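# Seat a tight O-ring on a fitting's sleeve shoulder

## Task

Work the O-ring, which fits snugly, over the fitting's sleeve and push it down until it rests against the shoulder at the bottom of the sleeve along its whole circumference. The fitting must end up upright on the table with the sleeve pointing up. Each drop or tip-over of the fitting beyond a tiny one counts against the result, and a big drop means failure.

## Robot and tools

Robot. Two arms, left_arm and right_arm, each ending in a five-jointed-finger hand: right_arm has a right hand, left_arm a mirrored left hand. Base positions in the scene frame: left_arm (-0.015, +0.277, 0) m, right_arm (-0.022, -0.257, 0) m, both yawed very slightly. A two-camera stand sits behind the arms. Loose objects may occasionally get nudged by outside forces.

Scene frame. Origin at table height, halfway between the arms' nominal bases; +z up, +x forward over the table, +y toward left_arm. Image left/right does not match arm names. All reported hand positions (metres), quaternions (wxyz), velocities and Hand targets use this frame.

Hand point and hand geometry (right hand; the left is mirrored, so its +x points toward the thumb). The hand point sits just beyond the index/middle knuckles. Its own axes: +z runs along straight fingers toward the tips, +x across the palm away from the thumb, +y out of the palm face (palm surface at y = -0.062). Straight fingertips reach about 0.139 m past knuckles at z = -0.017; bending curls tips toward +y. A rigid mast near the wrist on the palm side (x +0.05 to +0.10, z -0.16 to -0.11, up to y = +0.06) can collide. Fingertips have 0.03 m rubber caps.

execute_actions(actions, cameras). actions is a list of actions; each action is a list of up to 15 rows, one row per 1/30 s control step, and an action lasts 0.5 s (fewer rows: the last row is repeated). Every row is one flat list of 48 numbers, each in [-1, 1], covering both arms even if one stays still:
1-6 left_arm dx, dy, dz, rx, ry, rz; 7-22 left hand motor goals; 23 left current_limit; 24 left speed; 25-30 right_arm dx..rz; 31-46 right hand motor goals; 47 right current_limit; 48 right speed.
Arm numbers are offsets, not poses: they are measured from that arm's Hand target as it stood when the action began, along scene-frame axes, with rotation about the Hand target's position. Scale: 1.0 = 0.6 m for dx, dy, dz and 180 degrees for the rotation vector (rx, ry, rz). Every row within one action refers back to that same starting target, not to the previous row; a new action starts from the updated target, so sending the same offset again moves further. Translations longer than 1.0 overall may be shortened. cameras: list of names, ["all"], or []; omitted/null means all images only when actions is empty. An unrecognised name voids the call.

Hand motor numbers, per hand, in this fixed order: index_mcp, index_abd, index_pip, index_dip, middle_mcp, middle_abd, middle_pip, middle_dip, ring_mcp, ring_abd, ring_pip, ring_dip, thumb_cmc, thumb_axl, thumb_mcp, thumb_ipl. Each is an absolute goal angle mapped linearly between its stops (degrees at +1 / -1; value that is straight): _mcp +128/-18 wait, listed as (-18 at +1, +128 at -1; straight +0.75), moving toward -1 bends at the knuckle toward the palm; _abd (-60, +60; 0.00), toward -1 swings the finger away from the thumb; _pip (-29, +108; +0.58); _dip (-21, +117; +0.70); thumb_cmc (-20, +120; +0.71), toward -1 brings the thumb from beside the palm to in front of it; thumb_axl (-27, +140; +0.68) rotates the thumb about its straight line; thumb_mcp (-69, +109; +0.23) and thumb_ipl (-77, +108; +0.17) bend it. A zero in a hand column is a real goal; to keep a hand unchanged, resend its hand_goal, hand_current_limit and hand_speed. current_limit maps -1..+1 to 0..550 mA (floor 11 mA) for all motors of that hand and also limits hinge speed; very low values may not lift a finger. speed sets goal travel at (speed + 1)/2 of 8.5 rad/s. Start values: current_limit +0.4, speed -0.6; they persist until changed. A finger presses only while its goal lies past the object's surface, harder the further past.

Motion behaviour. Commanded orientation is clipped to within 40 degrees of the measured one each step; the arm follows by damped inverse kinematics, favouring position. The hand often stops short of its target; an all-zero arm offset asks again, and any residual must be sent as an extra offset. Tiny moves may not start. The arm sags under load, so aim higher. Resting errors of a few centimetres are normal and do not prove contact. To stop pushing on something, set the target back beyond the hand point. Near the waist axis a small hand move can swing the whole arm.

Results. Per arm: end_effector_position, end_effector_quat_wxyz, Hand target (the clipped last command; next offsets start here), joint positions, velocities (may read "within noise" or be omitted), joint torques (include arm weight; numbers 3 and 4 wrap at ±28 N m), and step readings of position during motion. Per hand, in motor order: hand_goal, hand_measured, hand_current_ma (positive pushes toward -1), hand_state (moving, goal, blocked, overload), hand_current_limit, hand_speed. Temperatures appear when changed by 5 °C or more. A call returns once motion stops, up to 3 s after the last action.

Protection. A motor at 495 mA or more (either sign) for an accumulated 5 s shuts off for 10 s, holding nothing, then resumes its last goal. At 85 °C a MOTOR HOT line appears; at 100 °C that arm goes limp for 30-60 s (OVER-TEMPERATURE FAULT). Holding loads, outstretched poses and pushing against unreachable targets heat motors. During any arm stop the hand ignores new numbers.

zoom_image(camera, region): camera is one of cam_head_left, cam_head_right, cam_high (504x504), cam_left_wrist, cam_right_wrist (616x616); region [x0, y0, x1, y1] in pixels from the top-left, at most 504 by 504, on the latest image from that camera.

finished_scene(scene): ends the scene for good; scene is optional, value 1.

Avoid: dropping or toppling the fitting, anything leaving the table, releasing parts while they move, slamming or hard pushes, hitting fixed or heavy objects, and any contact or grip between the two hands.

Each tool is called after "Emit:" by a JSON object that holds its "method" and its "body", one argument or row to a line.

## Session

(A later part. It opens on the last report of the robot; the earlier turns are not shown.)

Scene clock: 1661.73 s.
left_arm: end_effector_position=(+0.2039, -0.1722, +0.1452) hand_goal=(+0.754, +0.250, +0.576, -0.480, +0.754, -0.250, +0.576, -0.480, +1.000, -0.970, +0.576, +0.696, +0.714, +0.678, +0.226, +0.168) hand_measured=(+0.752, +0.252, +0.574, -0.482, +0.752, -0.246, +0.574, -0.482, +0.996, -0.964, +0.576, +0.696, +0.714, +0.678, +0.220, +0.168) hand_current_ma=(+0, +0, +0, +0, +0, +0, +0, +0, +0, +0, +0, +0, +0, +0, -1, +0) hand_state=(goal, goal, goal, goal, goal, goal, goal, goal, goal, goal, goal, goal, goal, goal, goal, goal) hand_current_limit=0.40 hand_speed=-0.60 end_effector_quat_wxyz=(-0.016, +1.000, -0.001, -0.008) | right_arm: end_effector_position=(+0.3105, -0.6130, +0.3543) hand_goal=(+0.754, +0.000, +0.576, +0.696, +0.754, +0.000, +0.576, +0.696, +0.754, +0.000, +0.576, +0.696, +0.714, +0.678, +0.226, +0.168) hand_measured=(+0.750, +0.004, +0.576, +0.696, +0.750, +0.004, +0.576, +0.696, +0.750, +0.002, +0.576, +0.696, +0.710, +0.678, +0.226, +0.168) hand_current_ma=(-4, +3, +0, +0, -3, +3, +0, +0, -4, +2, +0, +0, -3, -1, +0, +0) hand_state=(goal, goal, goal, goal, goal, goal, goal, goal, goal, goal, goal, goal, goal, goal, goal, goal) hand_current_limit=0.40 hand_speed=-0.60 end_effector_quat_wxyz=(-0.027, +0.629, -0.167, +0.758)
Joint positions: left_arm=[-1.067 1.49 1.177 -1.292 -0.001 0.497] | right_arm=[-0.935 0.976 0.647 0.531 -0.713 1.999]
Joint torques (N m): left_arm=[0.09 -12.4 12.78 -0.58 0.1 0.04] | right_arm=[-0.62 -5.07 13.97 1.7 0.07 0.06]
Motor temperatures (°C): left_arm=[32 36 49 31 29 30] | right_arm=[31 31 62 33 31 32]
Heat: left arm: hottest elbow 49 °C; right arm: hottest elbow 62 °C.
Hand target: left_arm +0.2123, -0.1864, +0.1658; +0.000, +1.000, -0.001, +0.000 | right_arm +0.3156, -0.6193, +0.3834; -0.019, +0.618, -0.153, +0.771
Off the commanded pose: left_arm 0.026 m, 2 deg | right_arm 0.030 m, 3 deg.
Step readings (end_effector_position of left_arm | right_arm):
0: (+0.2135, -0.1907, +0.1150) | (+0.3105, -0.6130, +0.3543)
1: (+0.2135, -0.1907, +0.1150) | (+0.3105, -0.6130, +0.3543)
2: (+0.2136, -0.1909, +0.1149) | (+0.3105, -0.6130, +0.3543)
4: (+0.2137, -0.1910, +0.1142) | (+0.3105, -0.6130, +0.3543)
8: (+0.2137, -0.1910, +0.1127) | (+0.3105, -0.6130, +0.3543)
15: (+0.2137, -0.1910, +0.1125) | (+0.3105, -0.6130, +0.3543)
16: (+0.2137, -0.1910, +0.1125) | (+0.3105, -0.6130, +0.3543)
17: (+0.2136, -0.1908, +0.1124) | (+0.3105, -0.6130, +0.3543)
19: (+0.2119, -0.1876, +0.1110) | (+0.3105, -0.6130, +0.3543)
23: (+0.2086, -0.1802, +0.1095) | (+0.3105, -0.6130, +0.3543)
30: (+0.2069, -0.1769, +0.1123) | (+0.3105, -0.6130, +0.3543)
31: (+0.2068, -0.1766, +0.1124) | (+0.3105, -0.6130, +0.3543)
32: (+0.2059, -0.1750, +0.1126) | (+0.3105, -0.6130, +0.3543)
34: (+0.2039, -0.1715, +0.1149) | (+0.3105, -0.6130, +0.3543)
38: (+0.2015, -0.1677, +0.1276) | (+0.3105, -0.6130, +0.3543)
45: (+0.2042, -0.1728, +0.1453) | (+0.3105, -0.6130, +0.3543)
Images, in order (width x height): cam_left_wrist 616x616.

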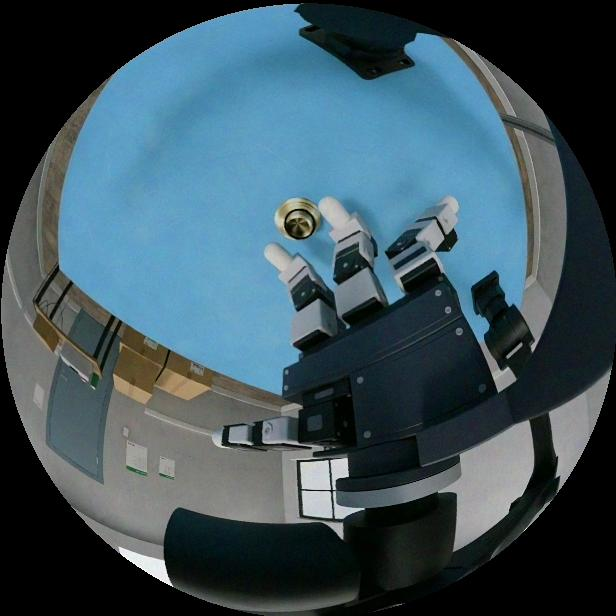

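Emit:
{"method": "execute_actions", "body": {
  "actions": [
    [[0,0,-0.06,0,0,0,0.754,0.122,0.576,-0.48,0.754,-0.122,0.576,-0.48,1.0,-0.97,0.576,0.696,0.714,0.678,0.226,0.168,0.4,-0.8,0,0,0,0,0,0,0.754,0,0.576,0.696,0.754,0,0.576,0.696,0.754,0,0.576,0.696,0.714,0.678,0.226,0.168,0.4,-0.6]],
    [[0,0,-0.042,0,0,0,0.754,0.122,0.576,-0.48,0.754,-0.122,0.576,-0.48,1.0,-0.97,0.576,0.696,0.714,0.678,0.226,0.168,0.4,-0.8,0,0,0,0,0,0,0.754,0,0.576,0.696,0.754,0,0.576,0.696,0.754,0,0.576,0.696,0.714,0.678,0.226,0.168,0.4,-0.6]]
  ],
  "cameras": ["cam_left_wrist"]
}}

Emit:
{"method": "zoom_image", "body": {
  "camera": "cam_left_wrist",
  "region": [270, 190, 370, 290]
}}

Scene clock: 1671.53 s.
left_arm: end_effector_position=(+0.2129, -0.1890, +0.1206) hand_goal=(+0.754, +0.122, +0.576, -0.480, +0.754, -0.122, +0.576, -0.480, +1.000, -0.970, +0.576, +0.696, +0.714, +0.678, +0.226, +0.168) hand_measured=(+0.750, +0.118, +0.572, -0.484, +0.752, -0.124, +0.574, -0.482, +0.996, -0.964, +0.576, +0.696, +0.714, +0.678, +0.220, +0.168) hand_current_ma=(+0, +0, +0, +0, +0, +0, +0, +0, +0, +0, +0, +0, +0, +0, -1, +0) hand_state=(goal, goal, goal, goal, goal, goal, goal, goal, goal, goal, goal, goal, goal, goal, goal, goal) hand_current_limit=0.40 hand_speed=-0.80 end_effector_quat_wxyz=(+0.009, +1.000, -0.001, +0.006) | right_arm: end_effector_position=(+0.3105, -0.6130, +0.3543) hand_goal=(+0.754, +0.000, +0.576, +0.696, +0.754, +0.000, +0.576, +0.696, +0.754, +0.000, +0.576, +0.696, +0.714, +0.678, +0.226, +0.168) hand_measured=(+0.750, +0.004, +0.576, +0.696, +0.750, +0.004, +0.576, +0.696, +0.750, +0.002, +0.576, +0.696, +0.710, +0.678, +0.226, +0.168) hand_current_ma=(-4, +3, +0, +0, -3, +3, +0, +0, -4, +2, +0, +0, -3, -1, +0, +0) hand_state=(goal, goal, goal, goal, goal, goal, goal, goal, goal, goal, goal, goal, goal, goal, goal, goal) hand_current_limit=0.40 hand_speed=-0.60 end_effector_quat_wxyz=(-0.027, +0.629, -0.167, +0.758)
Joint positions: left_arm=[-1.067 1.53 1.139 -1.158 -0.001 0.497] | right_arm=[-0.935 0.976 0.647 0.531 -0.713 1.999]
Joint torques (N m): left_arm=[0.32 -11.52 7.42 0.53 0.11 0.05] | right_arm=[-0.62 -5.01 13.97 1.69 0.07 0.06]
Motor temperatures (°C): left_arm=[32 37 49 31 29 30] | right_arm=[31 31 62 32 31 32]
Heat: left arm: hottest elbow 49 °C; right arm: hottest elbow 62 °C.
Hand target: left_arm +0.2123, -0.1864, +0.1047; +0.000, +1.000, -0.001, +0.000 | right_arm +0.3156, -0.6193, +0.3834; -0.019, +0.618, -0.153, +0.771
Off the commanded pose: left_arm 0.016 m, 1 deg | right_arm 0.030 m, 3 deg.
Step readings (end_effector_position of left_arm | right_arm):
0: (+0.2039, -0.1722, +0.1452) | (+0.3105, -0.6130, +0.3543)
1: (+0.2039, -0.1722, +0.1452) | (+0.3105, -0.6130, +0.3543)
2: (+0.2040, -0.1724, +0.1453) | (+0.3105, -0.6130, +0.3543)
4: (+0.2057, -0.1756, +0.1463) | (+0.3105, -0.6130, +0.3543)
8: (+0.2101, -0.1837, +0.1472) | (+0.3105, -0.6130, +0.3543)
15: (+0.2117, -0.1868, +0.1440) | (+0.3105, -0.6130, +0.3543)
16: (+0.2118, -0.1869, +0.1439) | (+0.3105, -0.6130, +0.3543)
17: (+0.2121, -0.1874, +0.1432) | (+0.3105, -0.6130, +0.3543)
19: (+0.2132, -0.1894, +0.1414) | (+0.3105, -0.6130, +0.3543)
23: (+0.2127, -0.1886, +0.1292) | (+0.3105, -0.6130, +0.3543)
30: (+0.2127, -0.1887, +0.1204) | (+0.3105, -0.6130, +0.3543)
Images, in order (width x height): cam_left_wrist 616x616.

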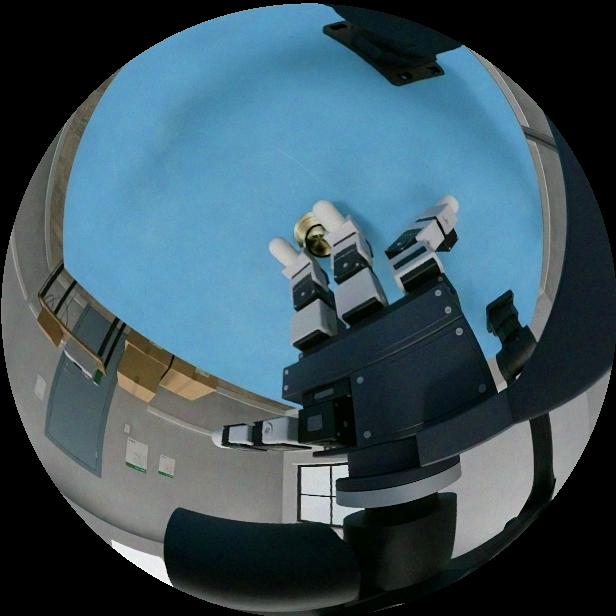

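Scaled by 5.040 from the camera's 616x616 image, which has a finer 880x880 frame.

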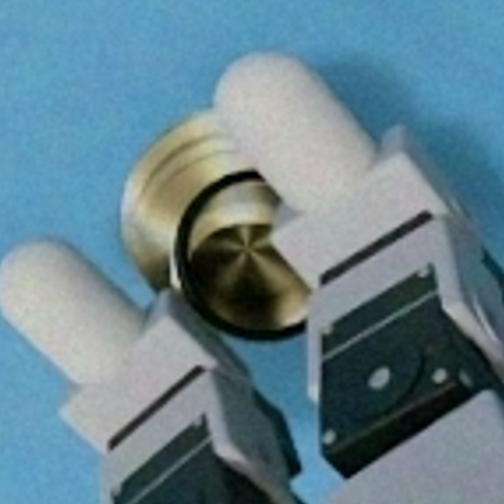

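Emit:
{"method": "execute_actions", "body": {
  "actions": [
    [[0,0,-0.016,0,0,0,0.754,0.122,0.576,-0.48,0.754,-0.122,0.576,-0.48,1.0,-0.97,0.576,0.696,0.714,0.678,0.226,0.168,0.4,-0.8,0,0,0,0,0,0,0.754,0,0.576,0.696,0.754,0,0.576,0.696,0.754,0,0.576,0.696,0.714,0.678,0.226,0.168,0.4,-0.6]],
    [[0,0,-0.016,0,0,0,0.754,0.122,0.576,-0.48,0.754,-0.122,0.576,-0.48,1.0,-0.97,0.576,0.696,0.714,0.678,0.226,0.168,0.4,-0.8,0,0,0,0,0,0,0.754,0,0.576,0.696,0.754,0,0.576,0.696,0.754,0,0.576,0.696,0.714,0.678,0.226,0.168,0.4,-0.6]]
  ],
  "cameras": ["cam_left_wrist"]
}}

Emit:
{"method": "zoom_image", "body": {
  "camera": "cam_left_wrist",
  "region": [270, 190, 370, 290]
}}

Scene clock: 1678.03 s.
left_arm: end_effector_position=(+0.2141, -0.1927, +0.1187) hand_goal=(+0.754, +0.122, +0.576, -0.480, +0.754, -0.122, +0.576, -0.480, +1.000, -0.970, +0.576, +0.696, +0.714, +0.678, +0.226, +0.168) hand_measured=(+0.756, +0.116, +0.574, -0.482, +0.758, -0.146, +0.578, -0.482, +0.996, -0.964, +0.576, +0.696, +0.714, +0.678, +0.220, +0.168) hand_current_ma=(+0, -1, +0, +0, +1, -7, +0, +0, +0, +0, +0, +0, +0, +0, -1, +0) hand_state=(goal, goal, goal, goal, goal, blocked, goal, goal, goal, goal, goal, goal, goal, goal, goal, goal) hand_current_limit=0.40 hand_speed=-0.80 end_effector_quat_wxyz=(+0.020, +1.000, -0.001, +0.009) | right_arm: end_effector_position=(+0.3105, -0.6130, +0.3543) hand_goal=(+0.754, +0.000, +0.576, +0.696, +0.754, +0.000, +0.576, +0.696, +0.754, +0.000, +0.576, +0.696, +0.714, +0.678, +0.226, +0.168) hand_measured=(+0.750, +0.004, +0.576, +0.696, +0.750, +0.004, +0.576, +0.696, +0.750, +0.002, +0.576, +0.696, +0.710, +0.678, +0.226, +0.168) hand_current_ma=(-4, +3, +0, +0, -3, +3, +0, +0, -4, +2, +0, +0, -3, -1, +0, +0) hand_state=(goal, goal, goal, goal, goal, goal, goal, goal, goal, goal, goal, goal, goal, goal, goal, goal) hand_current_limit=0.40 hand_speed=-0.60 end_effector_quat_wxyz=(-0.027, +0.629, -0.167, +0.758)
Joint positions: left_arm=[-1.067 1.53 1.128 -1.124 0.003 0.497] | right_arm=[-0.935 0.976 0.647 0.531 -0.713 1.999]
Joint torques (N m): left_arm=[0.32 -9.93 5.98 1.17 -0.06 0.03] | right_arm=[-0.62 -5.07 13.97 1.7 0.07 0.05]
Motor temperatures (°C): left_arm=[32 37 49 31 29 30] | right_arm=[31 31 63 32 31 32]
Heat: left arm: hottest elbow 49 °C; right arm: hottest elbow 63 °C.
Hand target: left_arm +0.2123, -0.1864, +0.0855; +0.000, +1.000, -0.001, +0.000 | right_arm +0.3156, -0.6193, +0.3834; -0.019, +0.618, -0.153, +0.771
Off the commanded pose: left_arm 0.034 m, 3 deg | right_arm 0.030 m, 3 deg.
Step readings (end_effector_position of left_arm | right_arm):
0: (+0.2129, -0.1890, +0.1206) | (+0.3105, -0.6130, +0.3543)
1: (+0.2129, -0.1890, +0.1206) | (+0.3105, -0.6130, +0.3543)
2: (+0.2131, -0.1894, +0.1208) | (+0.3105, -0.6130, +0.3543)
4: (+0.2132, -0.1900, +0.1202) | (+0.3105, -0.6130, +0.3543)
8: (+0.2136, -0.1910, +0.1199) | (+0.3105, -0.6130, +0.3543)
15: (+0.2136, -0.1910, +0.1197) | (+0.3105, -0.6130, +0.3543)
16: (+0.2136, -0.1910, +0.1197) | (+0.3105, -0.6130, +0.3543)
17: (+0.2136, -0.1912, +0.1194) | (+0.3105, -0.6130, +0.3543)
19: (+0.2137, -0.1915, +0.1188) | (+0.3105, -0.6130, +0.3543)
23: (+0.2140, -0.1923, +0.1187) | (+0.3105, -0.6130, +0.3543)
30: (+0.2140, -0.1926, +0.1187) | (+0.3105, -0.6130, +0.3543)
Images, in order (width x height): cam_left_wrist 616x616.

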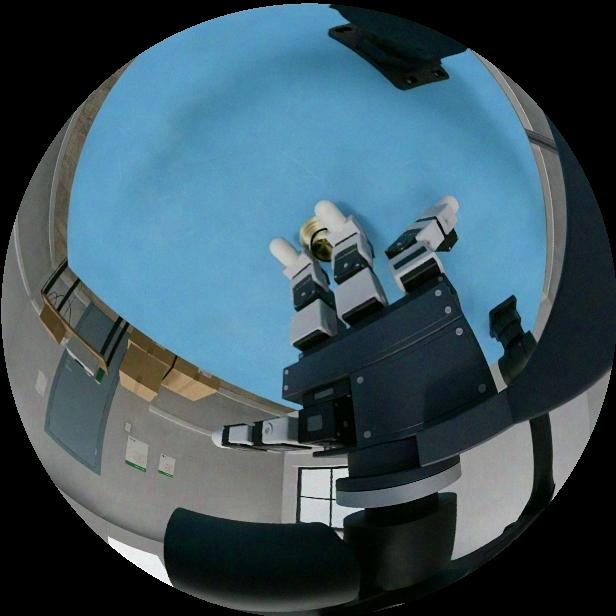

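Scaled by 5.040 from the camera's 616x616 image, which has a finer 880x880 frame.

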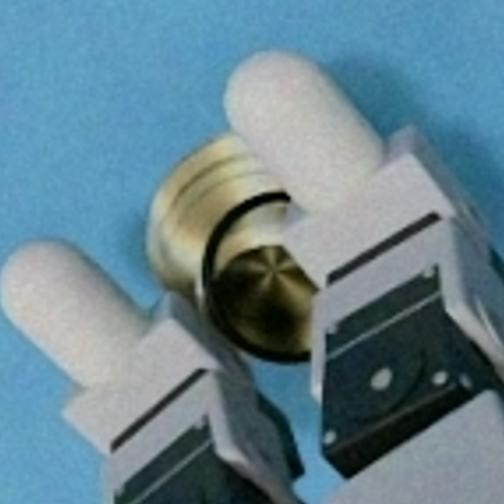

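Emit:
{"method": "execute_actions", "body": {
  "actions": [
    [[0,0,0.05,0,0,0,0.754,0.16,0.576,-0.48,0.754,-0.16,0.576,-0.48,1.0,-0.97,0.576,0.696,0.714,0.678,0.226,0.168,0.4,-0.6,0,0,0,0,0,0,0.754,0,0.576,0.696,0.754,0,0.576,0.696,0.754,0,0.576,0.696,0.714,0.678,0.226,0.168,0.4,-0.6]],
    [[0,0,0.07,0,0,0,0.754,0.25,0.576,-0.48,0.754,-0.25,0.576,-0.48,1.0,-0.97,0.576,0.696,0.714,0.678,0.226,0.168,0.4,-0.6,0,0,0,0,0,0,0.754,0,0.576,0.696,0.754,0,0.576,0.696,0.754,0,0.576,0.696,0.714,0.678,0.226,0.168,0.4,-0.6]],
    [[0,0,0.08,0,0,0,0.754,0.2,0.576,0.3,0.754,-0.2,0.576,0.3,1.0,-0.97,0.576,0.696,0.714,0.678,0.226,0.168,0.4,-0.6,0,0,0,0,0,0,0.754,0,0.576,0.696,0.754,0,0.576,0.696,0.754,0,0.576,0.696,0.714,0.678,0.226,0.168,0.4,-0.6]],
    [[0,0,0.03,0,0,0,0.754,0.04,0.576,0.696,0.754,-0.04,0.576,0.696,1.0,-0.97,0.576,0.696,0.714,0.678,0.226,0.168,0.4,-0.6,0,0,0,0,0,0,0.754,0,0.576,0.696,0.754,0,0.576,0.696,0.754,0,0.576,0.696,0.714,0.678,0.226,0.168,0.4,-0.6]]
  ],
  "cameras": ["cam_left_wrist"]
}}

Emit:
{"method": "zoom_image", "body": {
  "camera": "cam_left_wrist",
  "region": [260, 160, 360, 260]
}}

Scene clock: 1705.80 s.
left_arm: end_effector_position=(+0.2044, -0.1728, +0.1994) hand_goal=(+0.754, +0.040, +0.576, +0.696, +0.754, -0.040, +0.576, +0.696, +1.000, -0.970, +0.576, +0.696, +0.714, +0.678, +0.226, +0.168) hand_measured=(+0.750, +0.042, +0.574, +0.694, +0.754, -0.042, +0.578, +0.694, +0.996, -0.964, +0.576, +0.696, +0.714, +0.678, +0.220, +0.168) hand_current_ma=(+0, +0, +0, +0, +0, +0, +0, +0, +0, +0, +0, +0, +0, +0, -1, +0) hand_state=(goal, goal, goal, goal, goal, goal, goal, goal, goal, goal, goal, goal, goal, goal, goal, goal) hand_current_limit=0.40 hand_speed=-0.60 end_effector_quat_wxyz=(-0.018, +1.000, -0.001, -0.009) | right_arm: end_effector_position=(+0.3105, -0.6130, +0.3543) hand_goal=(+0.754, +0.000, +0.576, +0.696, +0.754, +0.000, +0.576, +0.696, +0.754, +0.000, +0.576, +0.696, +0.714, +0.678, +0.226, +0.168) hand_measured=(+0.750, +0.004, +0.576, +0.696, +0.750, +0.004, +0.576, +0.696, +0.750, +0.002, +0.576, +0.696, +0.710, +0.678, +0.226, +0.168) hand_current_ma=(-4, +3, +0, +0, -3, +3, +0, +0, -4, +2, +0, +0, -3, -1, +0, +0) hand_state=(goal, goal, goal, goal, goal, goal, goal, goal, goal, goal, goal, goal, goal, goal, goal, goal) hand_current_limit=0.40 hand_speed=-0.60 end_effector_quat_wxyz=(-0.027, +0.629, -0.167, +0.758)
Joint positions: left_arm=[-1.067 1.462 1.293 -1.443 -0.001 0.497] | right_arm=[-0.935 0.976 0.647 0.531 -0.713 1.999]
Joint torques (N m): left_arm=[-0.03 -12.34 13.38 -0.65 0.11 0.05] | right_arm=[-0.67 -5.07 13.97 1.69 0.07 0.06]
Motor temperatures (°C): left_arm=[32 36 48 31 29 30] | right_arm=[31 31 63 32 31 32]
Heat: left arm: hottest elbow 48 °C; right arm: hottest elbow 63 °C.
Hand target: left_arm +0.2123, -0.1863, +0.2233; +0.000, +1.000, -0.001, +0.000 | right_arm +0.3156, -0.6193, +0.3834; -0.019, +0.618, -0.153, +0.771
Off the commanded pose: left_arm 0.028 m, 2 deg | right_arm 0.030 m, 3 deg.
Step readings (end_effector_position of left_arm | right_arm):
0: (+0.2141, -0.1927, +0.1187) | (+0.3105, -0.6130, +0.3543)
1: (+0.2141, -0.1927, +0.1187) | (+0.3105, -0.6130, +0.3543)
2: (+0.2141, -0.1927, +0.1187) | (+0.3105, -0.6130, +0.3543)
4: (+0.2138, -0.1916, +0.1173) | (+0.3105, -0.6130, +0.3543)
8: (+0.2124, -0.1877, +0.1152) | (+0.3105, -0.6130, +0.3543)
15: (+0.2119, -0.1859, +0.1145) | (+0.3105, -0.6130, +0.3543)
16: (+0.2118, -0.1856, +0.1144) | (+0.3105, -0.6130, +0.3543)
17: (+0.2104, -0.1832, +0.1134) | (+0.3105, -0.6130, +0.3543)
19: (+0.2072, -0.1770, +0.1126) | (+0.3105, -0.6130, +0.3543)
23: (+0.2018, -0.1679, +0.1186) | (+0.3105, -0.6130, +0.3543)
30: (+0.2037, -0.1714, +0.1344) | (+0.3105, -0.6130, +0.3543)
31: (+0.2038, -0.1717, +0.1351) | (+0.3105, -0.6130, +0.3543)
32: (+0.2034, -0.1710, +0.1366) | (+0.3105, -0.6130, +0.3543)
34: (+0.2019, -0.1681, +0.1412) | (+0.3105, -0.6130, +0.3543)
38: (+0.2025, -0.1693, +0.1635) | (+0.3105, -0.6130, +0.3543)
45: (+0.2054, -0.1746, +0.1879) | (+0.3105, -0.6130, +0.3543)
46: (+0.2054, -0.1746, +0.1880) | (+0.3105, -0.6130, +0.3543)
47: (+0.2047, -0.1734, +0.1876) | (+0.3105, -0.6130, +0.3543)
49: (+0.2034, -0.1709, +0.1879) | (+0.3105, -0.6130, +0.3543)
53: (+0.2035, -0.1711, +0.1941) | (+0.3105, -0.6130, +0.3543)
60: (+0.2047, -0.1732, +0.1995) | (+0.3105, -0.6130, +0.3543)
Images, in order (width x height): cam_left_wrist 616x616.

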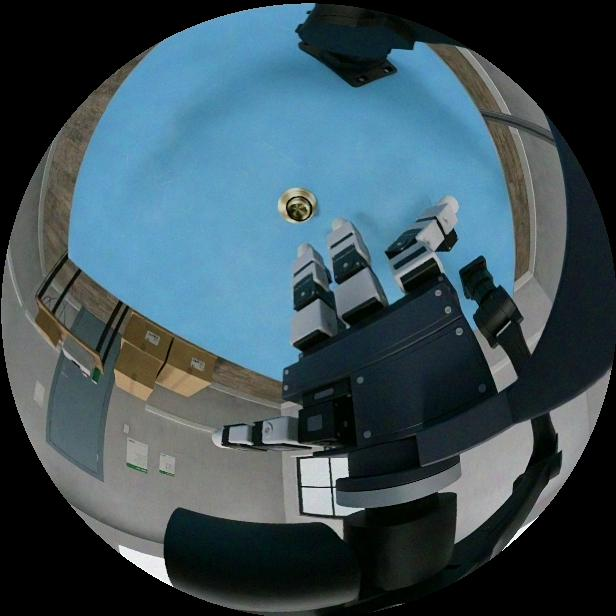

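Scaled by 5.040 from the camera's 616x616 image, which has a finer 880x880 frame.

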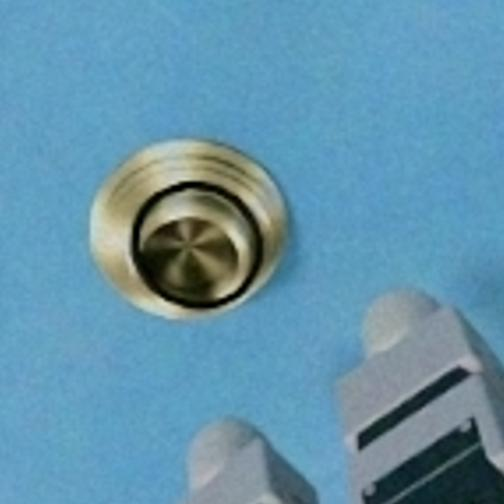

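Emit:
{"method": "execute_actions", "body": {
  "actions": [
    [[0.001,-0.0153,-0.05,0,0,0,0.754,0.04,0.576,0.696,0.754,-0.04,0.576,0.696,1.0,-0.97,0.576,0.696,0.714,0.678,0.226,0.168,0.4,-0.6,0,0,0,0,0,0,0.754,0,0.576,0.696,0.754,0,0.576,0.696,0.754,0,0.576,0.696,0.714,0.678,0.226,0.168,0.4,-0.6]],
    [[0,0,-0.06,0,0,0,0.754,0.04,0.576,0.696,0.754,-0.04,0.576,0.696,1.0,-0.97,0.576,0.696,0.714,0.678,0.226,0.168,0.4,-0.6,0,0,0,0,0,0,0.754,0,0.576,0.696,0.754,0,0.576,0.696,0.754,0,0.576,0.696,0.714,0.678,0.226,0.168,0.4,-0.6]]
  ],
  "cameras": ["cam_left_wrist"]
}}

Emit:
{"method": "zoom_image", "body": {
  "camera": "cam_left_wrist",
  "region": [270, 190, 370, 290]
}}

Scene clock: 1720.27 s.
left_arm: end_effector_position=(+0.2162, -0.1946, +0.1716) hand_goal=(+0.754, +0.040, +0.576, +0.696, +0.754, -0.040, +0.576, +0.696, +1.000, -0.970, +0.576, +0.696, +0.714, +0.678, +0.226, +0.168) hand_measured=(+0.752, +0.042, +0.574, +0.694, +0.754, -0.042, +0.578, +0.694, +0.996, -0.964, +0.576, +0.696, +0.714, +0.678, +0.220, +0.168) hand_current_ma=(+0, +0, +0, +0, +0, +0, +0, +0, +0, +0, +0, +0, +0, +0, -1, +0) hand_state=(goal, goal, goal, goal, goal, goal, goal, goal, goal, goal, goal, goal, goal, goal, goal, goal) hand_current_limit=0.40 hand_speed=-0.60 end_effector_quat_wxyz=(+0.008, +1.000, -0.001, +0.005) | right_arm: end_effector_position=(+0.3105, -0.6130, +0.3543) hand_goal=(+0.754, +0.000, +0.576, +0.696, +0.754, +0.000, +0.576, +0.696, +0.754, +0.000, +0.576, +0.696, +0.714, +0.678, +0.226, +0.168) hand_measured=(+0.750, +0.004, +0.576, +0.696, +0.750, +0.004, +0.576, +0.696, +0.750, +0.002, +0.576, +0.696, +0.710, +0.678, +0.226, +0.168) hand_current_ma=(-4, +3, +0, +0, -3, +3, +0, +0, -4, +2, +0, +0, -3, -1, +0, +0) hand_state=(goal, goal, goal, goal, goal, goal, goal, goal, goal, goal, goal, goal, goal, goal, goal, goal) hand_current_limit=0.40 hand_speed=-0.60 end_effector_quat_wxyz=(-0.027, +0.629, -0.167, +0.758)
Joint positions: left_arm=[-1.067 1.506 1.254 -1.301 -0.001 0.497] | right_arm=[-0.935 0.976 0.647 0.531 -0.713 1.999]
Joint torques (N m): left_arm=[-0.79 -12.1 7.82 0.65 0.09 -0.07] | right_arm=[-0.62 -5.07 13.97 1.7 0.07 0.06]
Motor temperatures (°C): left_arm=[32 37 49 31 29 30] | right_arm=[31 31 63 32 31 32]
Heat: left arm: hottest elbow 49 °C; right arm: hottest elbow 63 °C.
Hand target: left_arm +0.2128, -0.1955, +0.1573; +0.000, +1.000, -0.001, +0.000 | right_arm +0.3156, -0.6193, +0.3834; -0.019, +0.618, -0.153, +0.771
Off the commanded pose: left_arm 0.015 m, 1 deg | right_arm 0.030 m, 3 deg.
Step readings (end_effector_position of left_arm | right_arm):
0: (+0.2044, -0.1728, +0.1994) | (+0.3105, -0.6130, +0.3543)
1: (+0.2044, -0.1728, +0.1994) | (+0.3105, -0.6130, +0.3543)
2: (+0.2045, -0.1729, +0.1994) | (+0.3105, -0.6130, +0.3543)
4: (+0.2056, -0.1750, +0.1999) | (+0.3105, -0.6130, +0.3543)
8: (+0.2091, -0.1815, +0.1991) | (+0.3105, -0.6130, +0.3543)
15: (+0.2108, -0.1846, +0.1936) | (+0.3105, -0.6130, +0.3543)
16: (+0.2109, -0.1848, +0.1935) | (+0.3105, -0.6130, +0.3543)
17: (+0.2117, -0.1863, +0.1940) | (+0.3105, -0.6130, +0.3543)
19: (+0.2143, -0.1912, +0.1943) | (+0.3105, -0.6130, +0.3543)
23: (+0.2162, -0.1946, +0.1859) | (+0.3105, -0.6130, +0.3543)
30: (+0.2158, -0.1940, +0.1716) | (+0.3105, -0.6130, +0.3543)
Images, in order (width x height): cam_left_wrist 616x616.

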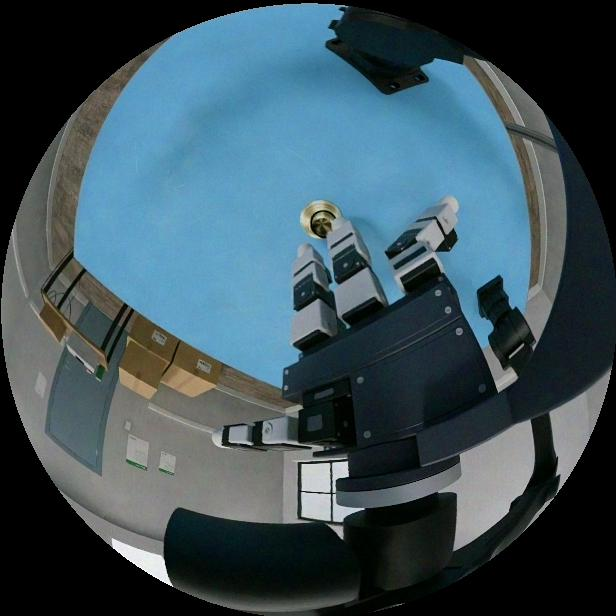

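Scaled by 5.040 from the camera's 616x616 image, which has a finer 880x880 frame.

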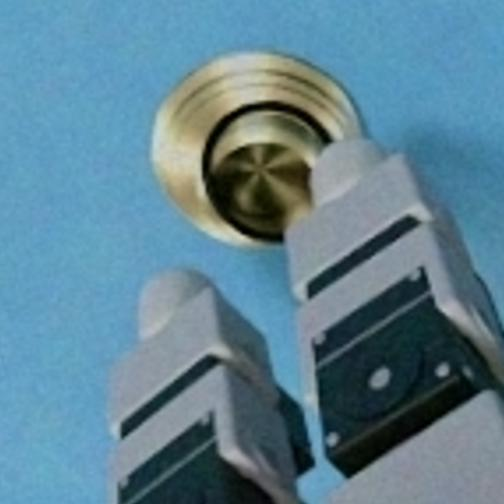

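Emit:
{"method": "execute_actions", "body": {
  "actions": [
    [[0.001,0.0,-0.026,0,0,0,0.754,0.035,0.576,0.696,0.754,-0.035,0.576,0.696,1.0,-0.97,0.576,0.696,0.714,0.678,0.226,0.168,0.4,-0.6,0,0,0,0,0,0,0.754,0,0.576,0.696,0.754,0,0.576,0.696,0.754,0,0.576,0.696,0.714,0.678,0.226,0.168,0.4,-0.6]]
  ],
  "cameras": ["cam_left_wrist"]
}}

Emit:
{"method": "zoom_image", "body": {
  "camera": "cam_left_wrist",
  "region": [270, 190, 370, 290]
}}

Scene clock: 1740.40 s.
left_arm: end_effector_position=(+0.2168, -0.1958, +0.1586) hand_goal=(+0.754, +0.036, +0.576, +0.696, +0.754, -0.034, +0.576, +0.696, +1.000, -0.970, +0.576, +0.696, +0.714, +0.678, +0.226, +0.168) hand_measured=(+0.752, +0.038, +0.574, +0.694, +0.754, -0.036, +0.578, +0.694, +0.996, -0.964, +0.576, +0.696, +0.714, +0.678, +0.220, +0.168) hand_current_ma=(+0, +0, +0, +0, +0, +0, +0, +0, +0, +0, +0, +0, +0, +0, -1, +0) hand_state=(goal, goal, goal, goal, goal, goal, goal, goal, goal, goal, goal, goal, goal, goal, goal, goal) hand_current_limit=0.40 hand_speed=-0.60 end_effector_quat_wxyz=(+0.010, +1.000, -0.001, +0.006) | right_arm: end_effector_position=(+0.3105, -0.6130, +0.3543) hand_goal=(+0.754, +0.000, +0.576, +0.696, +0.754, +0.000, +0.576, +0.696, +0.754, +0.000, +0.576, +0.696, +0.714, +0.678, +0.226, +0.168) hand_measured=(+0.750, +0.004, +0.576, +0.696, +0.750, +0.004, +0.576, +0.696, +0.750, +0.002, +0.576, +0.696, +0.710, +0.678, +0.226, +0.168) hand_current_ma=(-4, +3, +0, +0, -3, +3, +0, +0, -4, +2, +0, +0, -3, -1, +0, +0) hand_state=(goal, goal, goal, goal, goal, goal, goal, goal, goal, goal, goal, goal, goal, goal, goal, goal) hand_current_limit=0.40 hand_speed=-0.60 end_effector_quat_wxyz=(-0.027, +0.629, -0.167, +0.758)
Joint positions: left_arm=[-1.067 1.515 1.228 -1.26 -0.001 0.497] | right_arm=[-0.935 0.976 0.647 0.531 -0.713 1.999]
Joint torques (N m): left_arm=[-0.21 -11.63 7.64 0.62 0.08 -0.07] | right_arm=[-0.67 -5.01 13.97 1.69 0.07 0.05]
Motor temperatures (°C): left_arm=[32 37 48 31 29 30] | right_arm=[31 31 63 32 31 32]
Heat: left arm: hottest elbow 48 °C; right arm: hottest elbow 63 °C.
Hand target: left_arm +0.2135, -0.1956, +0.1419; +0.000, +1.000, -0.001, +0.000 | right_arm +0.3156, -0.6193, +0.3834; -0.019, +0.618, -0.153, +0.771
Off the commanded pose: left_arm 0.017 m, 1 deg | right_arm 0.030 m, 3 deg.
Step readings (end_effector_position of left_arm | right_arm):
0: (+0.2162, -0.1946, +0.1716) | (+0.3105, -0.6130, +0.3543)
1: (+0.2162, -0.1947, +0.1717) | (+0.3105, -0.6130, +0.3543)
2: (+0.2164, -0.1950, +0.1714) | (+0.3105, -0.6130, +0.3543)
4: (+0.2170, -0.1962, +0.1699) | (+0.3105, -0.6130, +0.3543)
8: (+0.2166, -0.1953, +0.1633) | (+0.3105, -0.6130, +0.3543)
15: (+0.2167, -0.1957, +0.1586) | (+0.3105, -0.6130, +0.3543)
Images, in order (width x height): cam_left_wrist 616x616.

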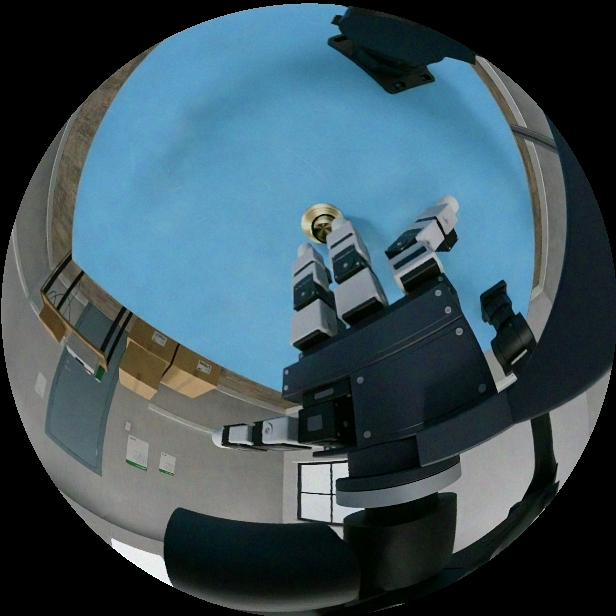

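Scaled by 5.040 from the camera's 616x616 image, which has a finer 880x880 frame.

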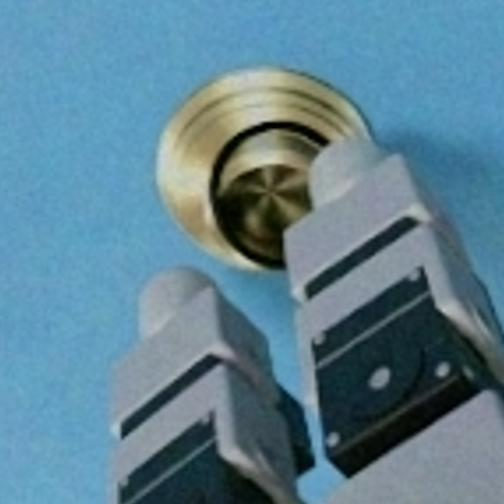

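Emit:
{"method": "execute_actions", "body": {
  "actions": [
    [[-0.002,0.0,-0.02,0,0,0,0.754,0.035,0.576,0.696,0.754,-0.045,0.576,0.696,1.0,-0.97,0.576,0.696,0.714,0.678,0.226,0.168,0.4,-0.6,0,0,0,0,0,0,0.754,0,0.576,0.696,0.754,0,0.576,0.696,0.754,0,0.576,0.696,0.714,0.678,0.226,0.168,0.4,-0.6]]
  ],
  "cameras": ["cam_left_wrist"]
}}

Emit:
{"method": "zoom_image", "body": {
  "camera": "cam_left_wrist",
  "region": [270, 190, 370, 290]
}}

Scene clock: 1747.17 s.
left_arm: end_effector_position=(+0.2157, -0.1964, +0.1513) hand_goal=(+0.754, +0.036, +0.576, +0.696, +0.754, -0.044, +0.576, +0.696, +1.000, -0.970, +0.576, +0.696, +0.714, +0.678, +0.226, +0.168) hand_measured=(+0.752, +0.038, +0.574, +0.694, +0.754, -0.050, +0.578, +0.694, +0.996, -0.964, +0.576, +0.696, +0.714, +0.678, +0.220, +0.168) hand_current_ma=(+0, +0, +0, +0, +0, -1, +0, +0, +0, +0, +0, +0, +0, +0, -1, +0) hand_state=(goal, goal, goal, goal, goal, goal, goal, goal, goal, goal, goal, goal, goal, goal, goal, goal) hand_current_limit=0.40 hand_speed=-0.60 end_effector_quat_wxyz=(+0.014, +1.000, -0.002, +0.007) | right_arm: end_effector_position=(+0.3105, -0.6130, +0.3543) hand_goal=(+0.754, +0.000, +0.576, +0.696, +0.754, +0.000, +0.576, +0.696, +0.754, +0.000, +0.576, +0.696, +0.714, +0.678, +0.226, +0.168) hand_measured=(+0.750, +0.004, +0.576, +0.696, +0.750, +0.004, +0.576, +0.696, +0.750, +0.002, +0.576, +0.696, +0.710, +0.678, +0.226, +0.168) hand_current_ma=(-4, +3, +0, +0, -3, +3, +0, +0, -4, +2, +0, +0, -3, -1, +0, +0) hand_state=(goal, goal, goal, goal, goal, goal, goal, goal, goal, goal, goal, goal, goal, goal, goal, goal) hand_current_limit=0.40 hand_speed=-0.60 end_effector_quat_wxyz=(-0.027, +0.629, -0.167, +0.758)
Joint positions: left_arm=[-1.069 1.517 1.208 -1.232 0.001 0.497] | right_arm=[-0.935 0.976 0.647 0.531 -0.713 1.999]
Joint torques (N m): left_arm=[-0.44 -10.93 7.27 0.7 -0.04 -0.09] | right_arm=[-0.62 -5.07 13.97 1.7 0.07 0.06]
Motor temperatures (°C): left_arm=[32 37 48 31 29 30] | right_arm=[31 31 63 32 31 32]
Heat: left arm: hottest elbow 48 °C; right arm: hottest elbow 63 °C.
Hand target: left_arm +0.2123, -0.1956, +0.1299; +0.000, +1.000, -0.001, +0.000 | right_arm +0.3156, -0.6193, +0.3834; -0.019, +0.618, -0.153, +0.771
Off the commanded pose: left_arm 0.022 m, 2 deg | right_arm 0.030 m, 3 deg.
Step readings (end_effector_position of left_arm | right_arm):
0: (+0.2168, -0.1958, +0.1586) | (+0.3105, -0.6130, +0.3543)
1: (+0.2169, -0.1959, +0.1587) | (+0.3105, -0.6130, +0.3543)
2: (+0.2169, -0.1959, +0.1582) | (+0.3105, -0.6130, +0.3543)
4: (+0.2173, -0.1966, +0.1568) | (+0.3105, -0.6130, +0.3543)
8: (+0.2166, -0.1962, +0.1535) | (+0.3105, -0.6130, +0.3543)
15: (+0.2156, -0.1963, +0.1513) | (+0.3105, -0.6130, +0.3543)
Images, in order (width x height): cam_left_wrist 616x616.

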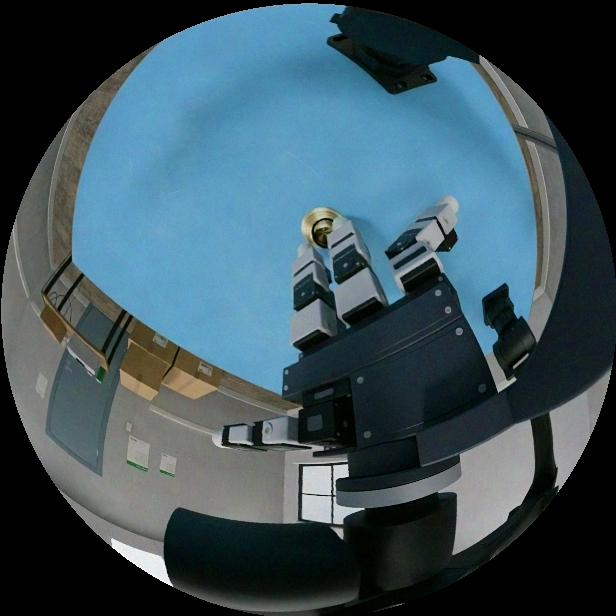

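Scaled by 5.040 from the camera's 616x616 image, which has a finer 880x880 frame.

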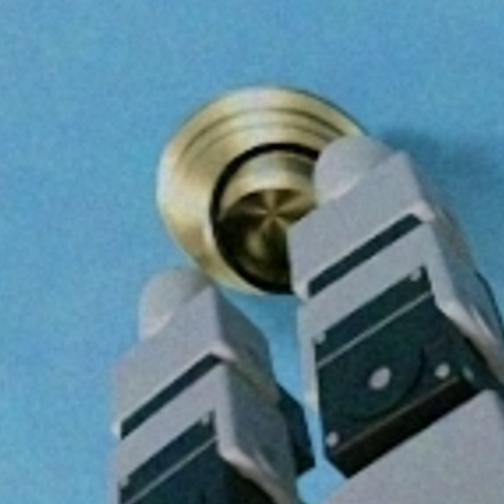

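Emit:
{"method": "execute_actions", "body": {
  "actions": [
    [[0,0.0,-0.02,0,0,0,0.754,0.035,0.576,0.696,0.754,-0.045,0.576,0.696,1.0,-0.97,0.576,0.696,0.714,0.678,0.226,0.168,0.4,-0.6,0,0,0,0,0,0,0.754,0,0.576,0.696,0.754,0,0.576,0.696,0.754,0,0.576,0.696,0.714,0.678,0.226,0.168,0.4,-0.6]],
    [[0,0.0,-0.012,0,0,0,0.754,0.03,0.576,0.696,0.754,-0.04,0.576,0.696,1.0,-0.97,0.576,0.696,0.714,0.678,0.226,0.168,0.4,-0.6,0,0,0,0,0,0,0.754,0,0.576,0.696,0.754,0,0.576,0.696,0.754,0,0.576,0.696,0.714,0.678,0.226,0.168,0.4,-0.6]]
  ],
  "cameras": ["cam_left_wrist"]
}}

Emit:
{"method": "zoom_image", "body": {
  "camera": "cam_left_wrist",
  "region": [270, 190, 370, 290]
}}

Scene clock: 1754.97 s.
left_arm: end_effector_position=(+0.2150, -0.1991, +0.1433) hand_goal=(+0.754, +0.030, +0.576, +0.696, +0.754, -0.040, +0.576, +0.696, +1.000, -0.970, +0.576, +0.696, +0.714, +0.678, +0.226, +0.168) hand_measured=(+0.752, +0.032, +0.574, +0.694, +0.770, -0.066, +0.588, +0.702, +0.996, -0.964, +0.576, +0.696, +0.714, +0.678, +0.220, +0.168) hand_current_ma=(+0, +0, +0, +0, +5, -9, +3, +1, +0, +0, +0, +0, +0, +0, -1, +0) hand_state=(goal, goal, goal, goal, goal, blocked, goal, goal, goal, goal, goal, goal, goal, goal, goal, goal) hand_current_limit=0.40 hand_speed=-0.60 end_effector_quat_wxyz=(+0.020, +1.000, -0.003, +0.008) | right_arm: end_effector_position=(+0.3105, -0.6130, +0.3543) hand_goal=(+0.754, +0.000, +0.576, +0.696, +0.754, +0.000, +0.576, +0.696, +0.754, +0.000, +0.576, +0.696, +0.714, +0.678, +0.226, +0.168) hand_measured=(+0.750, +0.004, +0.576, +0.696, +0.750, +0.004, +0.576, +0.696, +0.750, +0.002, +0.576, +0.696, +0.710, +0.678, +0.226, +0.168) hand_current_ma=(-4, +3, +0, +0, -3, +3, +0, +0, -4, +2, +0, +0, -3, -1, +0, +0) hand_state=(goal, goal, goal, goal, goal, goal, goal, goal, goal, goal, goal, goal, goal, goal, goal, goal) hand_current_limit=0.40 hand_speed=-0.60 end_effector_quat_wxyz=(-0.027, +0.629, -0.167, +0.758)
Joint positions: left_arm=[-1.071 1.523 1.189 -1.194 0.006 0.497] | right_arm=[-0.935 0.976 0.647 0.531 -0.713 1.999]
Joint torques (N m): left_arm=[-0.44 -9.99 6.27 1.18 -0.23 -0.08] | right_arm=[-0.62 -5.07 13.96 1.69 0.07 0.06]
Motor temperatures (°C): left_arm=[32 37 48 31 29 30] | right_arm=[31 31 63 32 31 32]
Heat: left arm: hottest elbow 48 °C; right arm: hottest elbow 63 °C.
Hand target: left_arm +0.2124, -0.1954, +0.1106; +0.000, +1.000, +0.000, +0.000 | right_arm +0.3156, -0.6193, +0.3834; -0.019, +0.618, -0.153, +0.771
Off the commanded pose: left_arm 0.033 m, 2 deg | right_arm 0.030 m, 3 deg.
Step readings (end_effector_position of left_arm | right_arm):
0: (+0.2157, -0.1964, +0.1513) | (+0.3105, -0.6130, +0.3543)
1: (+0.2157, -0.1964, +0.1511) | (+0.3105, -0.6130, +0.3543)
2: (+0.2156, -0.1964, +0.1506) | (+0.3105, -0.6130, +0.3543)
4: (+0.2155, -0.1966, +0.1489) | (+0.3105, -0.6130, +0.3543)
8: (+0.2146, -0.1961, +0.1428) | (+0.3105, -0.6130, +0.3543)
15: (+0.2147, -0.1968, +0.1430) | (+0.3105, -0.6130, +0.3543)
16: (+0.2148, -0.1969, +0.1431) | (+0.3105, -0.6130, +0.3543)
17: (+0.2148, -0.1972, +0.1432) | (+0.3105, -0.6130, +0.3543)
19: (+0.2150, -0.1978, +0.1434) | (+0.3105, -0.6130, +0.3543)
23: (+0.2148, -0.1988, +0.1432) | (+0.3105, -0.6130, +0.3543)
30: (+0.2150, -0.1991, +0.1433) | (+0.3105, -0.6130, +0.3543)
Images, in order (width x height): cam_left_wrist 616x616.

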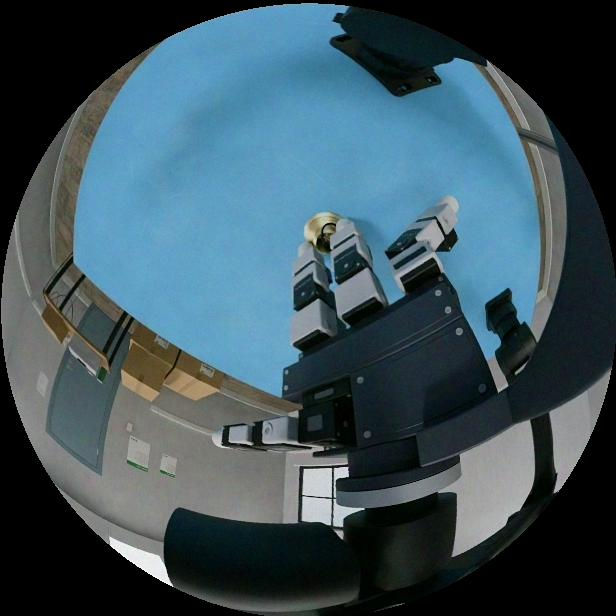

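Scaled by 5.040 from the camera's 616x616 image, which has a finer 880x880 frame.

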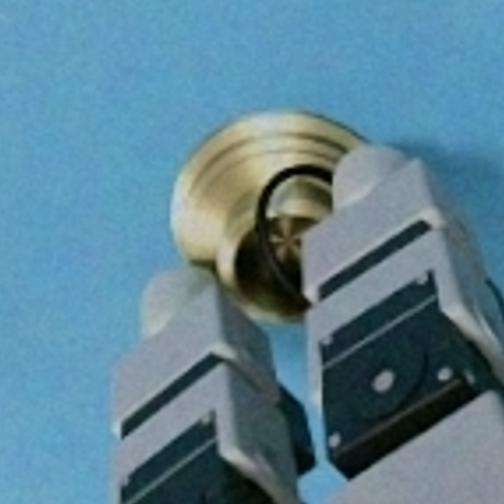

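Emit:
{"method": "execute_actions", "body": {
  "actions": [
    [[0,0.0,0.05,0,0,0,0.754,0.07,0.576,0.696,0.754,-0.1,0.576,0.696,1.0,-0.97,0.576,0.696,0.714,0.678,0.226,0.168,0.4,-0.8,0,0,0,0,0,0,0.754,0,0.576,0.696,0.754,0,0.576,0.696,0.754,0,0.576,0.696,0.714,0.678,0.226,0.168,0.4,-0.6]],
    [[0,0.0,0.05,0,0,0,0.754,0.07,0.576,0.696,0.754,-0.1,0.576,0.696,1.0,-0.97,0.576,0.696,0.714,0.678,0.226,0.168,0.4,-0.8,0,0,0,0,0,0,0.754,0,0.576,0.696,0.754,0,0.576,0.696,0.754,0,0.576,0.696,0.714,0.678,0.226,0.168,0.4,-0.6]],
    [[0,0.0,0.05,0,0,0,0.754,0.07,0.576,0.696,0.754,-0.1,0.576,0.696,1.0,-0.97,0.576,0.696,0.714,0.678,0.226,0.168,0.4,-0.8,0,0,0,0,0,0,0.754,0,0.576,0.696,0.754,0,0.576,0.696,0.754,0,0.576,0.696,0.714,0.678,0.226,0.168,0.4,-0.6]]
  ],
  "cameras": ["cam_left_wrist"]
}}

Emit:
{"method": "zoom_image", "body": {
  "camera": "cam_left_wrist",
  "region": [260, 170, 340, 250]
}}

Scene clock: 1769.60 s.
left_arm: end_effector_position=(+0.2065, -0.1810, +0.1797) hand_goal=(+0.754, +0.070, +0.576, +0.696, +0.754, -0.100, +0.576, +0.696, +1.000, -0.970, +0.576, +0.696, +0.714, +0.678, +0.226, +0.168) hand_measured=(+0.750, +0.072, +0.574, +0.694, +0.754, -0.102, +0.578, +0.698, +0.996, -0.964, +0.576, +0.696, +0.714, +0.678, +0.220, +0.168) hand_current_ma=(-1, +0, +0, +0, +0, +0, +0, +0, +0, +0, +0, +0, +0, +0, -1, +0) hand_state=(goal, goal, goal, goal, goal, goal, goal, goal, goal, goal, goal, goal, goal, goal, goal, goal) hand_current_limit=0.40 hand_speed=-0.80 end_effector_quat_wxyz=(-0.016, +1.000, -0.003, -0.008) | right_arm: end_effector_position=(+0.3105, -0.6130, +0.3543) hand_goal=(+0.754, +0.000, +0.576, +0.696, +0.754, +0.000, +0.576, +0.696, +0.754, +0.000, +0.576, +0.696, +0.714, +0.678, +0.226, +0.168) hand_measured=(+0.750, +0.004, +0.576, +0.696, +0.750, +0.004, +0.576, +0.696, +0.750, +0.002, +0.576, +0.696, +0.710, +0.678, +0.226, +0.168) hand_current_ma=(-4, +3, +0, +0, -3, +3, +0, +0, -4, +2, +0, +0, -3, -1, +0, +0) hand_state=(goal, goal, goal, goal, goal, goal, goal, goal, goal, goal, goal, goal, goal, goal, goal, goal) hand_current_limit=0.40 hand_speed=-0.60 end_effector_quat_wxyz=(-0.027, +0.629, -0.167, +0.758)
Joint positions: left_arm=[-1.071 1.49 1.269 -1.385 -0.001 0.497] | right_arm=[-0.935 0.976 0.647 0.531 -0.713 1.999]
Joint torques (N m): left_arm=[-0.38 -12.51 13.12 -0.64 0.07 -0.08] | right_arm=[-0.67 -5.07 13.97 1.69 0.07 0.06]
Motor temperatures (°C): left_arm=[32 37 48 31 29 30] | right_arm=[31 31 63 32 31 32]
Heat: left arm: hottest elbow 48 °C; right arm: hottest elbow 63 °C.
Hand target: left_arm +0.2124, -0.1954, +0.2006; +0.000, +1.000, +0.000, +0.000 | right_arm +0.3156, -0.6193, +0.3834; -0.019, +0.618, -0.153, +0.771
Off the commanded pose: left_arm 0.026 m, 2 deg | right_arm 0.030 m, 3 deg.
Step readings (end_effector_position of left_arm | right_arm):
0: (+0.2150, -0.1991, +0.1433) | (+0.3105, -0.6130, +0.3543)
1: (+0.2150, -0.1991, +0.1433) | (+0.3105, -0.6130, +0.3543)
2: (+0.2150, -0.1991, +0.1433) | (+0.3105, -0.6130, +0.3543)
4: (+0.2147, -0.1981, +0.1429) | (+0.3105, -0.6130, +0.3543)
8: (+0.2131, -0.1940, +0.1412) | (+0.3105, -0.6130, +0.3543)
15: (+0.2124, -0.1921, +0.1404) | (+0.3105, -0.6130, +0.3543)
16: (+0.2123, -0.1920, +0.1404) | (+0.3105, -0.6130, +0.3543)
17: (+0.2115, -0.1904, +0.1397) | (+0.3105, -0.6130, +0.3543)
19: (+0.2098, -0.1868, +0.1392) | (+0.3105, -0.6130, +0.3543)
23: (+0.2056, -0.1793, +0.1386) | (+0.3105, -0.6130, +0.3543)
30: (+0.2050, -0.1782, +0.1415) | (+0.3105, -0.6130, +0.3543)
31: (+0.2052, -0.1784, +0.1421) | (+0.3105, -0.6130, +0.3543)
32: (+0.2049, -0.1779, +0.1434) | (+0.3105, -0.6130, +0.3543)
34: (+0.2041, -0.1765, +0.1474) | (+0.3105, -0.6130, +0.3543)
38: (+0.2050, -0.1781, +0.1637) | (+0.3105, -0.6130, +0.3543)
45: (+0.2069, -0.1817, +0.1799) | (+0.3105, -0.6130, +0.3543)
Images, in order (width x height): cam_left_wrist 616x616.

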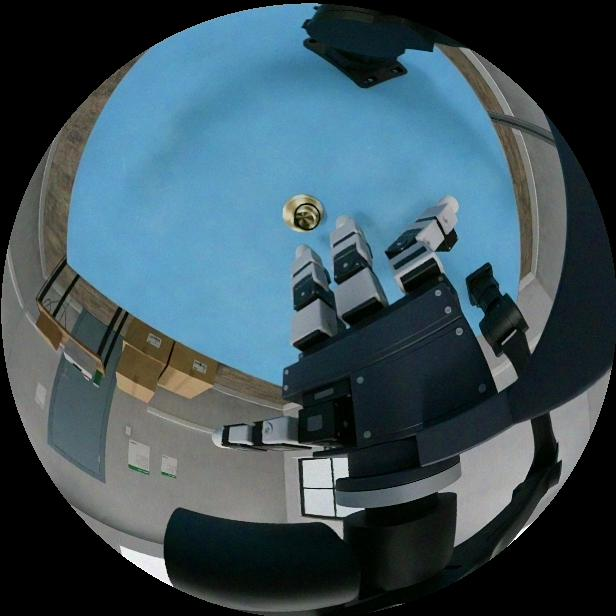

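Scaled by 6.300 from the camera's 616x616 image, which has a finer 880x880 frame.

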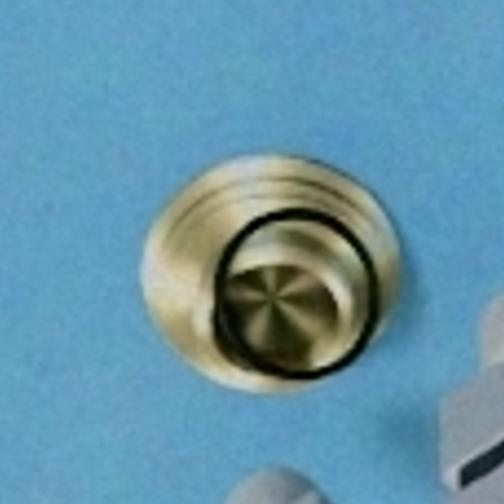

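Emit:
{"method": "execute_actions", "body": {
  "actions": [
    [[0.002,0.0,-0.06,0,0,0,0.754,0.1,0.576,0.696,0.754,-0.13,0.576,0.696,1.0,-0.97,0.576,0.696,0.714,0.678,0.226,0.168,0.4,-0.8,0,0,0,0,0,0,0.754,0,0.576,0.696,0.754,0,0.576,0.696,0.754,0,0.576,0.696,0.714,0.678,0.226,0.168,0.4,-0.6]],
    [[0,0.0,-0.06,0,0,0,0.754,0.1,0.576,0.696,0.754,-0.13,0.576,0.696,1.0,-0.97,0.576,0.696,0.714,0.678,0.226,0.168,0.4,-0.8,0,0,0,0,0,0,0.754,0,0.576,0.696,0.754,0,0.576,0.696,0.754,0,0.576,0.696,0.714,0.678,0.226,0.168,0.4,-0.6]]
  ],
  "cameras": ["cam_left_wrist"]
}}

Emit:
{"method": "zoom_image", "body": {
  "camera": "cam_left_wrist",
  "region": [270, 190, 370, 290]
}}

Scene clock: 1809.50 s.
left_arm: end_effector_position=(+0.2145, -0.1959, +0.1401) hand_goal=(+0.754, +0.100, +0.576, +0.696, +0.754, -0.130, +0.576, +0.696, +1.000, -0.970, +0.576, +0.696, +0.714, +0.678, +0.226, +0.168) hand_measured=(+0.750, +0.096, +0.574, +0.694, +0.754, -0.126, +0.578, +0.698, +0.996, -0.964, +0.576, +0.696, +0.714, +0.678, +0.220, +0.168) hand_current_ma=(+0, +0, +0, +0, +0, +0, +0, +0, +0, +0, +0, +0, +0, +0, -1, +0) hand_state=(goal, goal, goal, goal, goal, goal, goal, goal, goal, goal, goal, goal, goal, goal, goal, goal) hand_current_limit=0.40 hand_speed=-0.80 end_effector_quat_wxyz=(+0.005, +1.000, -0.003, +0.003) | right_arm: end_effector_position=(+0.3105, -0.6130, +0.3543) hand_goal=(+0.754, +0.000, +0.576, +0.696, +0.754, +0.000, +0.576, +0.696, +0.754, +0.000, +0.576, +0.696, +0.714, +0.678, +0.226, +0.168) hand_measured=(+0.750, +0.004, +0.576, +0.696, +0.750, +0.004, +0.576, +0.696, +0.750, +0.002, +0.576, +0.696, +0.710, +0.678, +0.226, +0.168) hand_current_ma=(-4, +3, +0, +0, -3, +3, +0, +0, -4, +2, +0, +0, -3, -1, +0, +0) hand_state=(goal, goal, goal, goal, goal, goal, goal, goal, goal, goal, goal, goal, goal, goal, goal, goal) hand_current_limit=0.40 hand_speed=-0.60 end_effector_quat_wxyz=(-0.027, +0.629, -0.167, +0.758)
Joint positions: left_arm=[-1.071 1.534 1.201 -1.225 -0.001 0.497] | right_arm=[-0.935 0.976 0.647 0.531 -0.713 1.999]
Joint torques (N m): left_arm=[-0.15 -12.16 7.88 0.49 0.07 -0.04] | right_arm=[-0.67 -5.07 13.97 1.69 0.07 0.06]
Motor temperatures (°C): left_arm=[32 36 55 31 29 30] | right_arm=[31 31 63 32 31 32]
Heat: left arm: hottest elbow 55 °C; right arm: hottest elbow 63 °C.
Hand target: left_arm +0.2136, -0.1954, +0.1285; +0.000, +1.000, +0.000, +0.000 | right_arm +0.3156, -0.6193, +0.3834; -0.019, +0.618, -0.153, +0.771
Off the commanded pose: left_arm 0.012 m, 1 deg | right_arm 0.030 m, 3 deg.
Step readings (end_effector_position of left_arm | right_arm):
0: (+0.2065, -0.1810, +0.1797) | (+0.3105, -0.6130, +0.3543)
1: (+0.2065, -0.1810, +0.1797) | (+0.3105, -0.6130, +0.3543)
2: (+0.2066, -0.1811, +0.1797) | (+0.3105, -0.6130, +0.3543)
4: (+0.2084, -0.1844, +0.1809) | (+0.3105, -0.6130, +0.3543)
8: (+0.2126, -0.1922, +0.1832) | (+0.3105, -0.6130, +0.3543)
15: (+0.2142, -0.1954, +0.1819) | (+0.3105, -0.6130, +0.3543)
16: (+0.2143, -0.1955, +0.1816) | (+0.3105, -0.6130, +0.3543)
17: (+0.2146, -0.1960, +0.1802) | (+0.3105, -0.6130, +0.3543)
19: (+0.2154, -0.1975, +0.1752) | (+0.3105, -0.6130, +0.3543)
23: (+0.2138, -0.1945, +0.1548) | (+0.3105, -0.6130, +0.3543)
30: (+0.2142, -0.1953, +0.1399) | (+0.3105, -0.6130, +0.3543)
Images, in order (width x height): cam_left_wrist 616x616.

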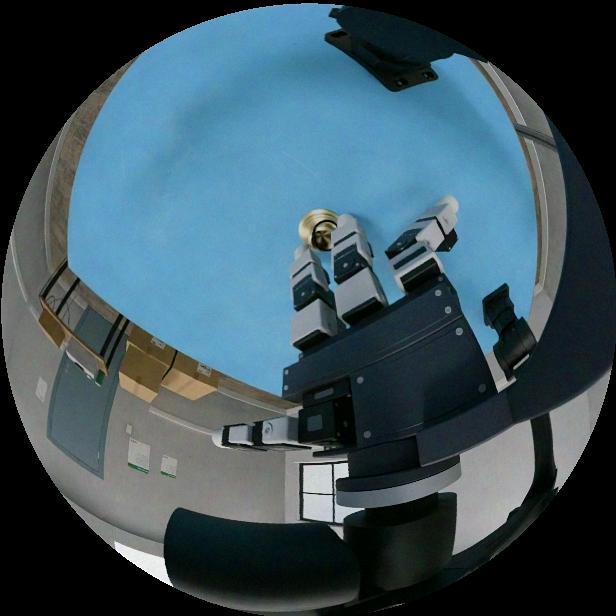

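Scaled by 5.040 from the camera's 616x616 image, which has a finer 880x880 frame.

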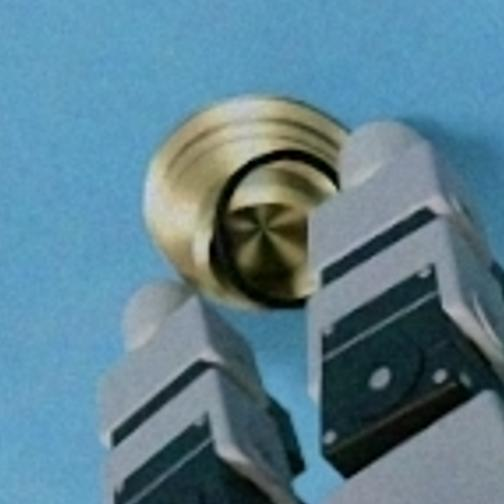

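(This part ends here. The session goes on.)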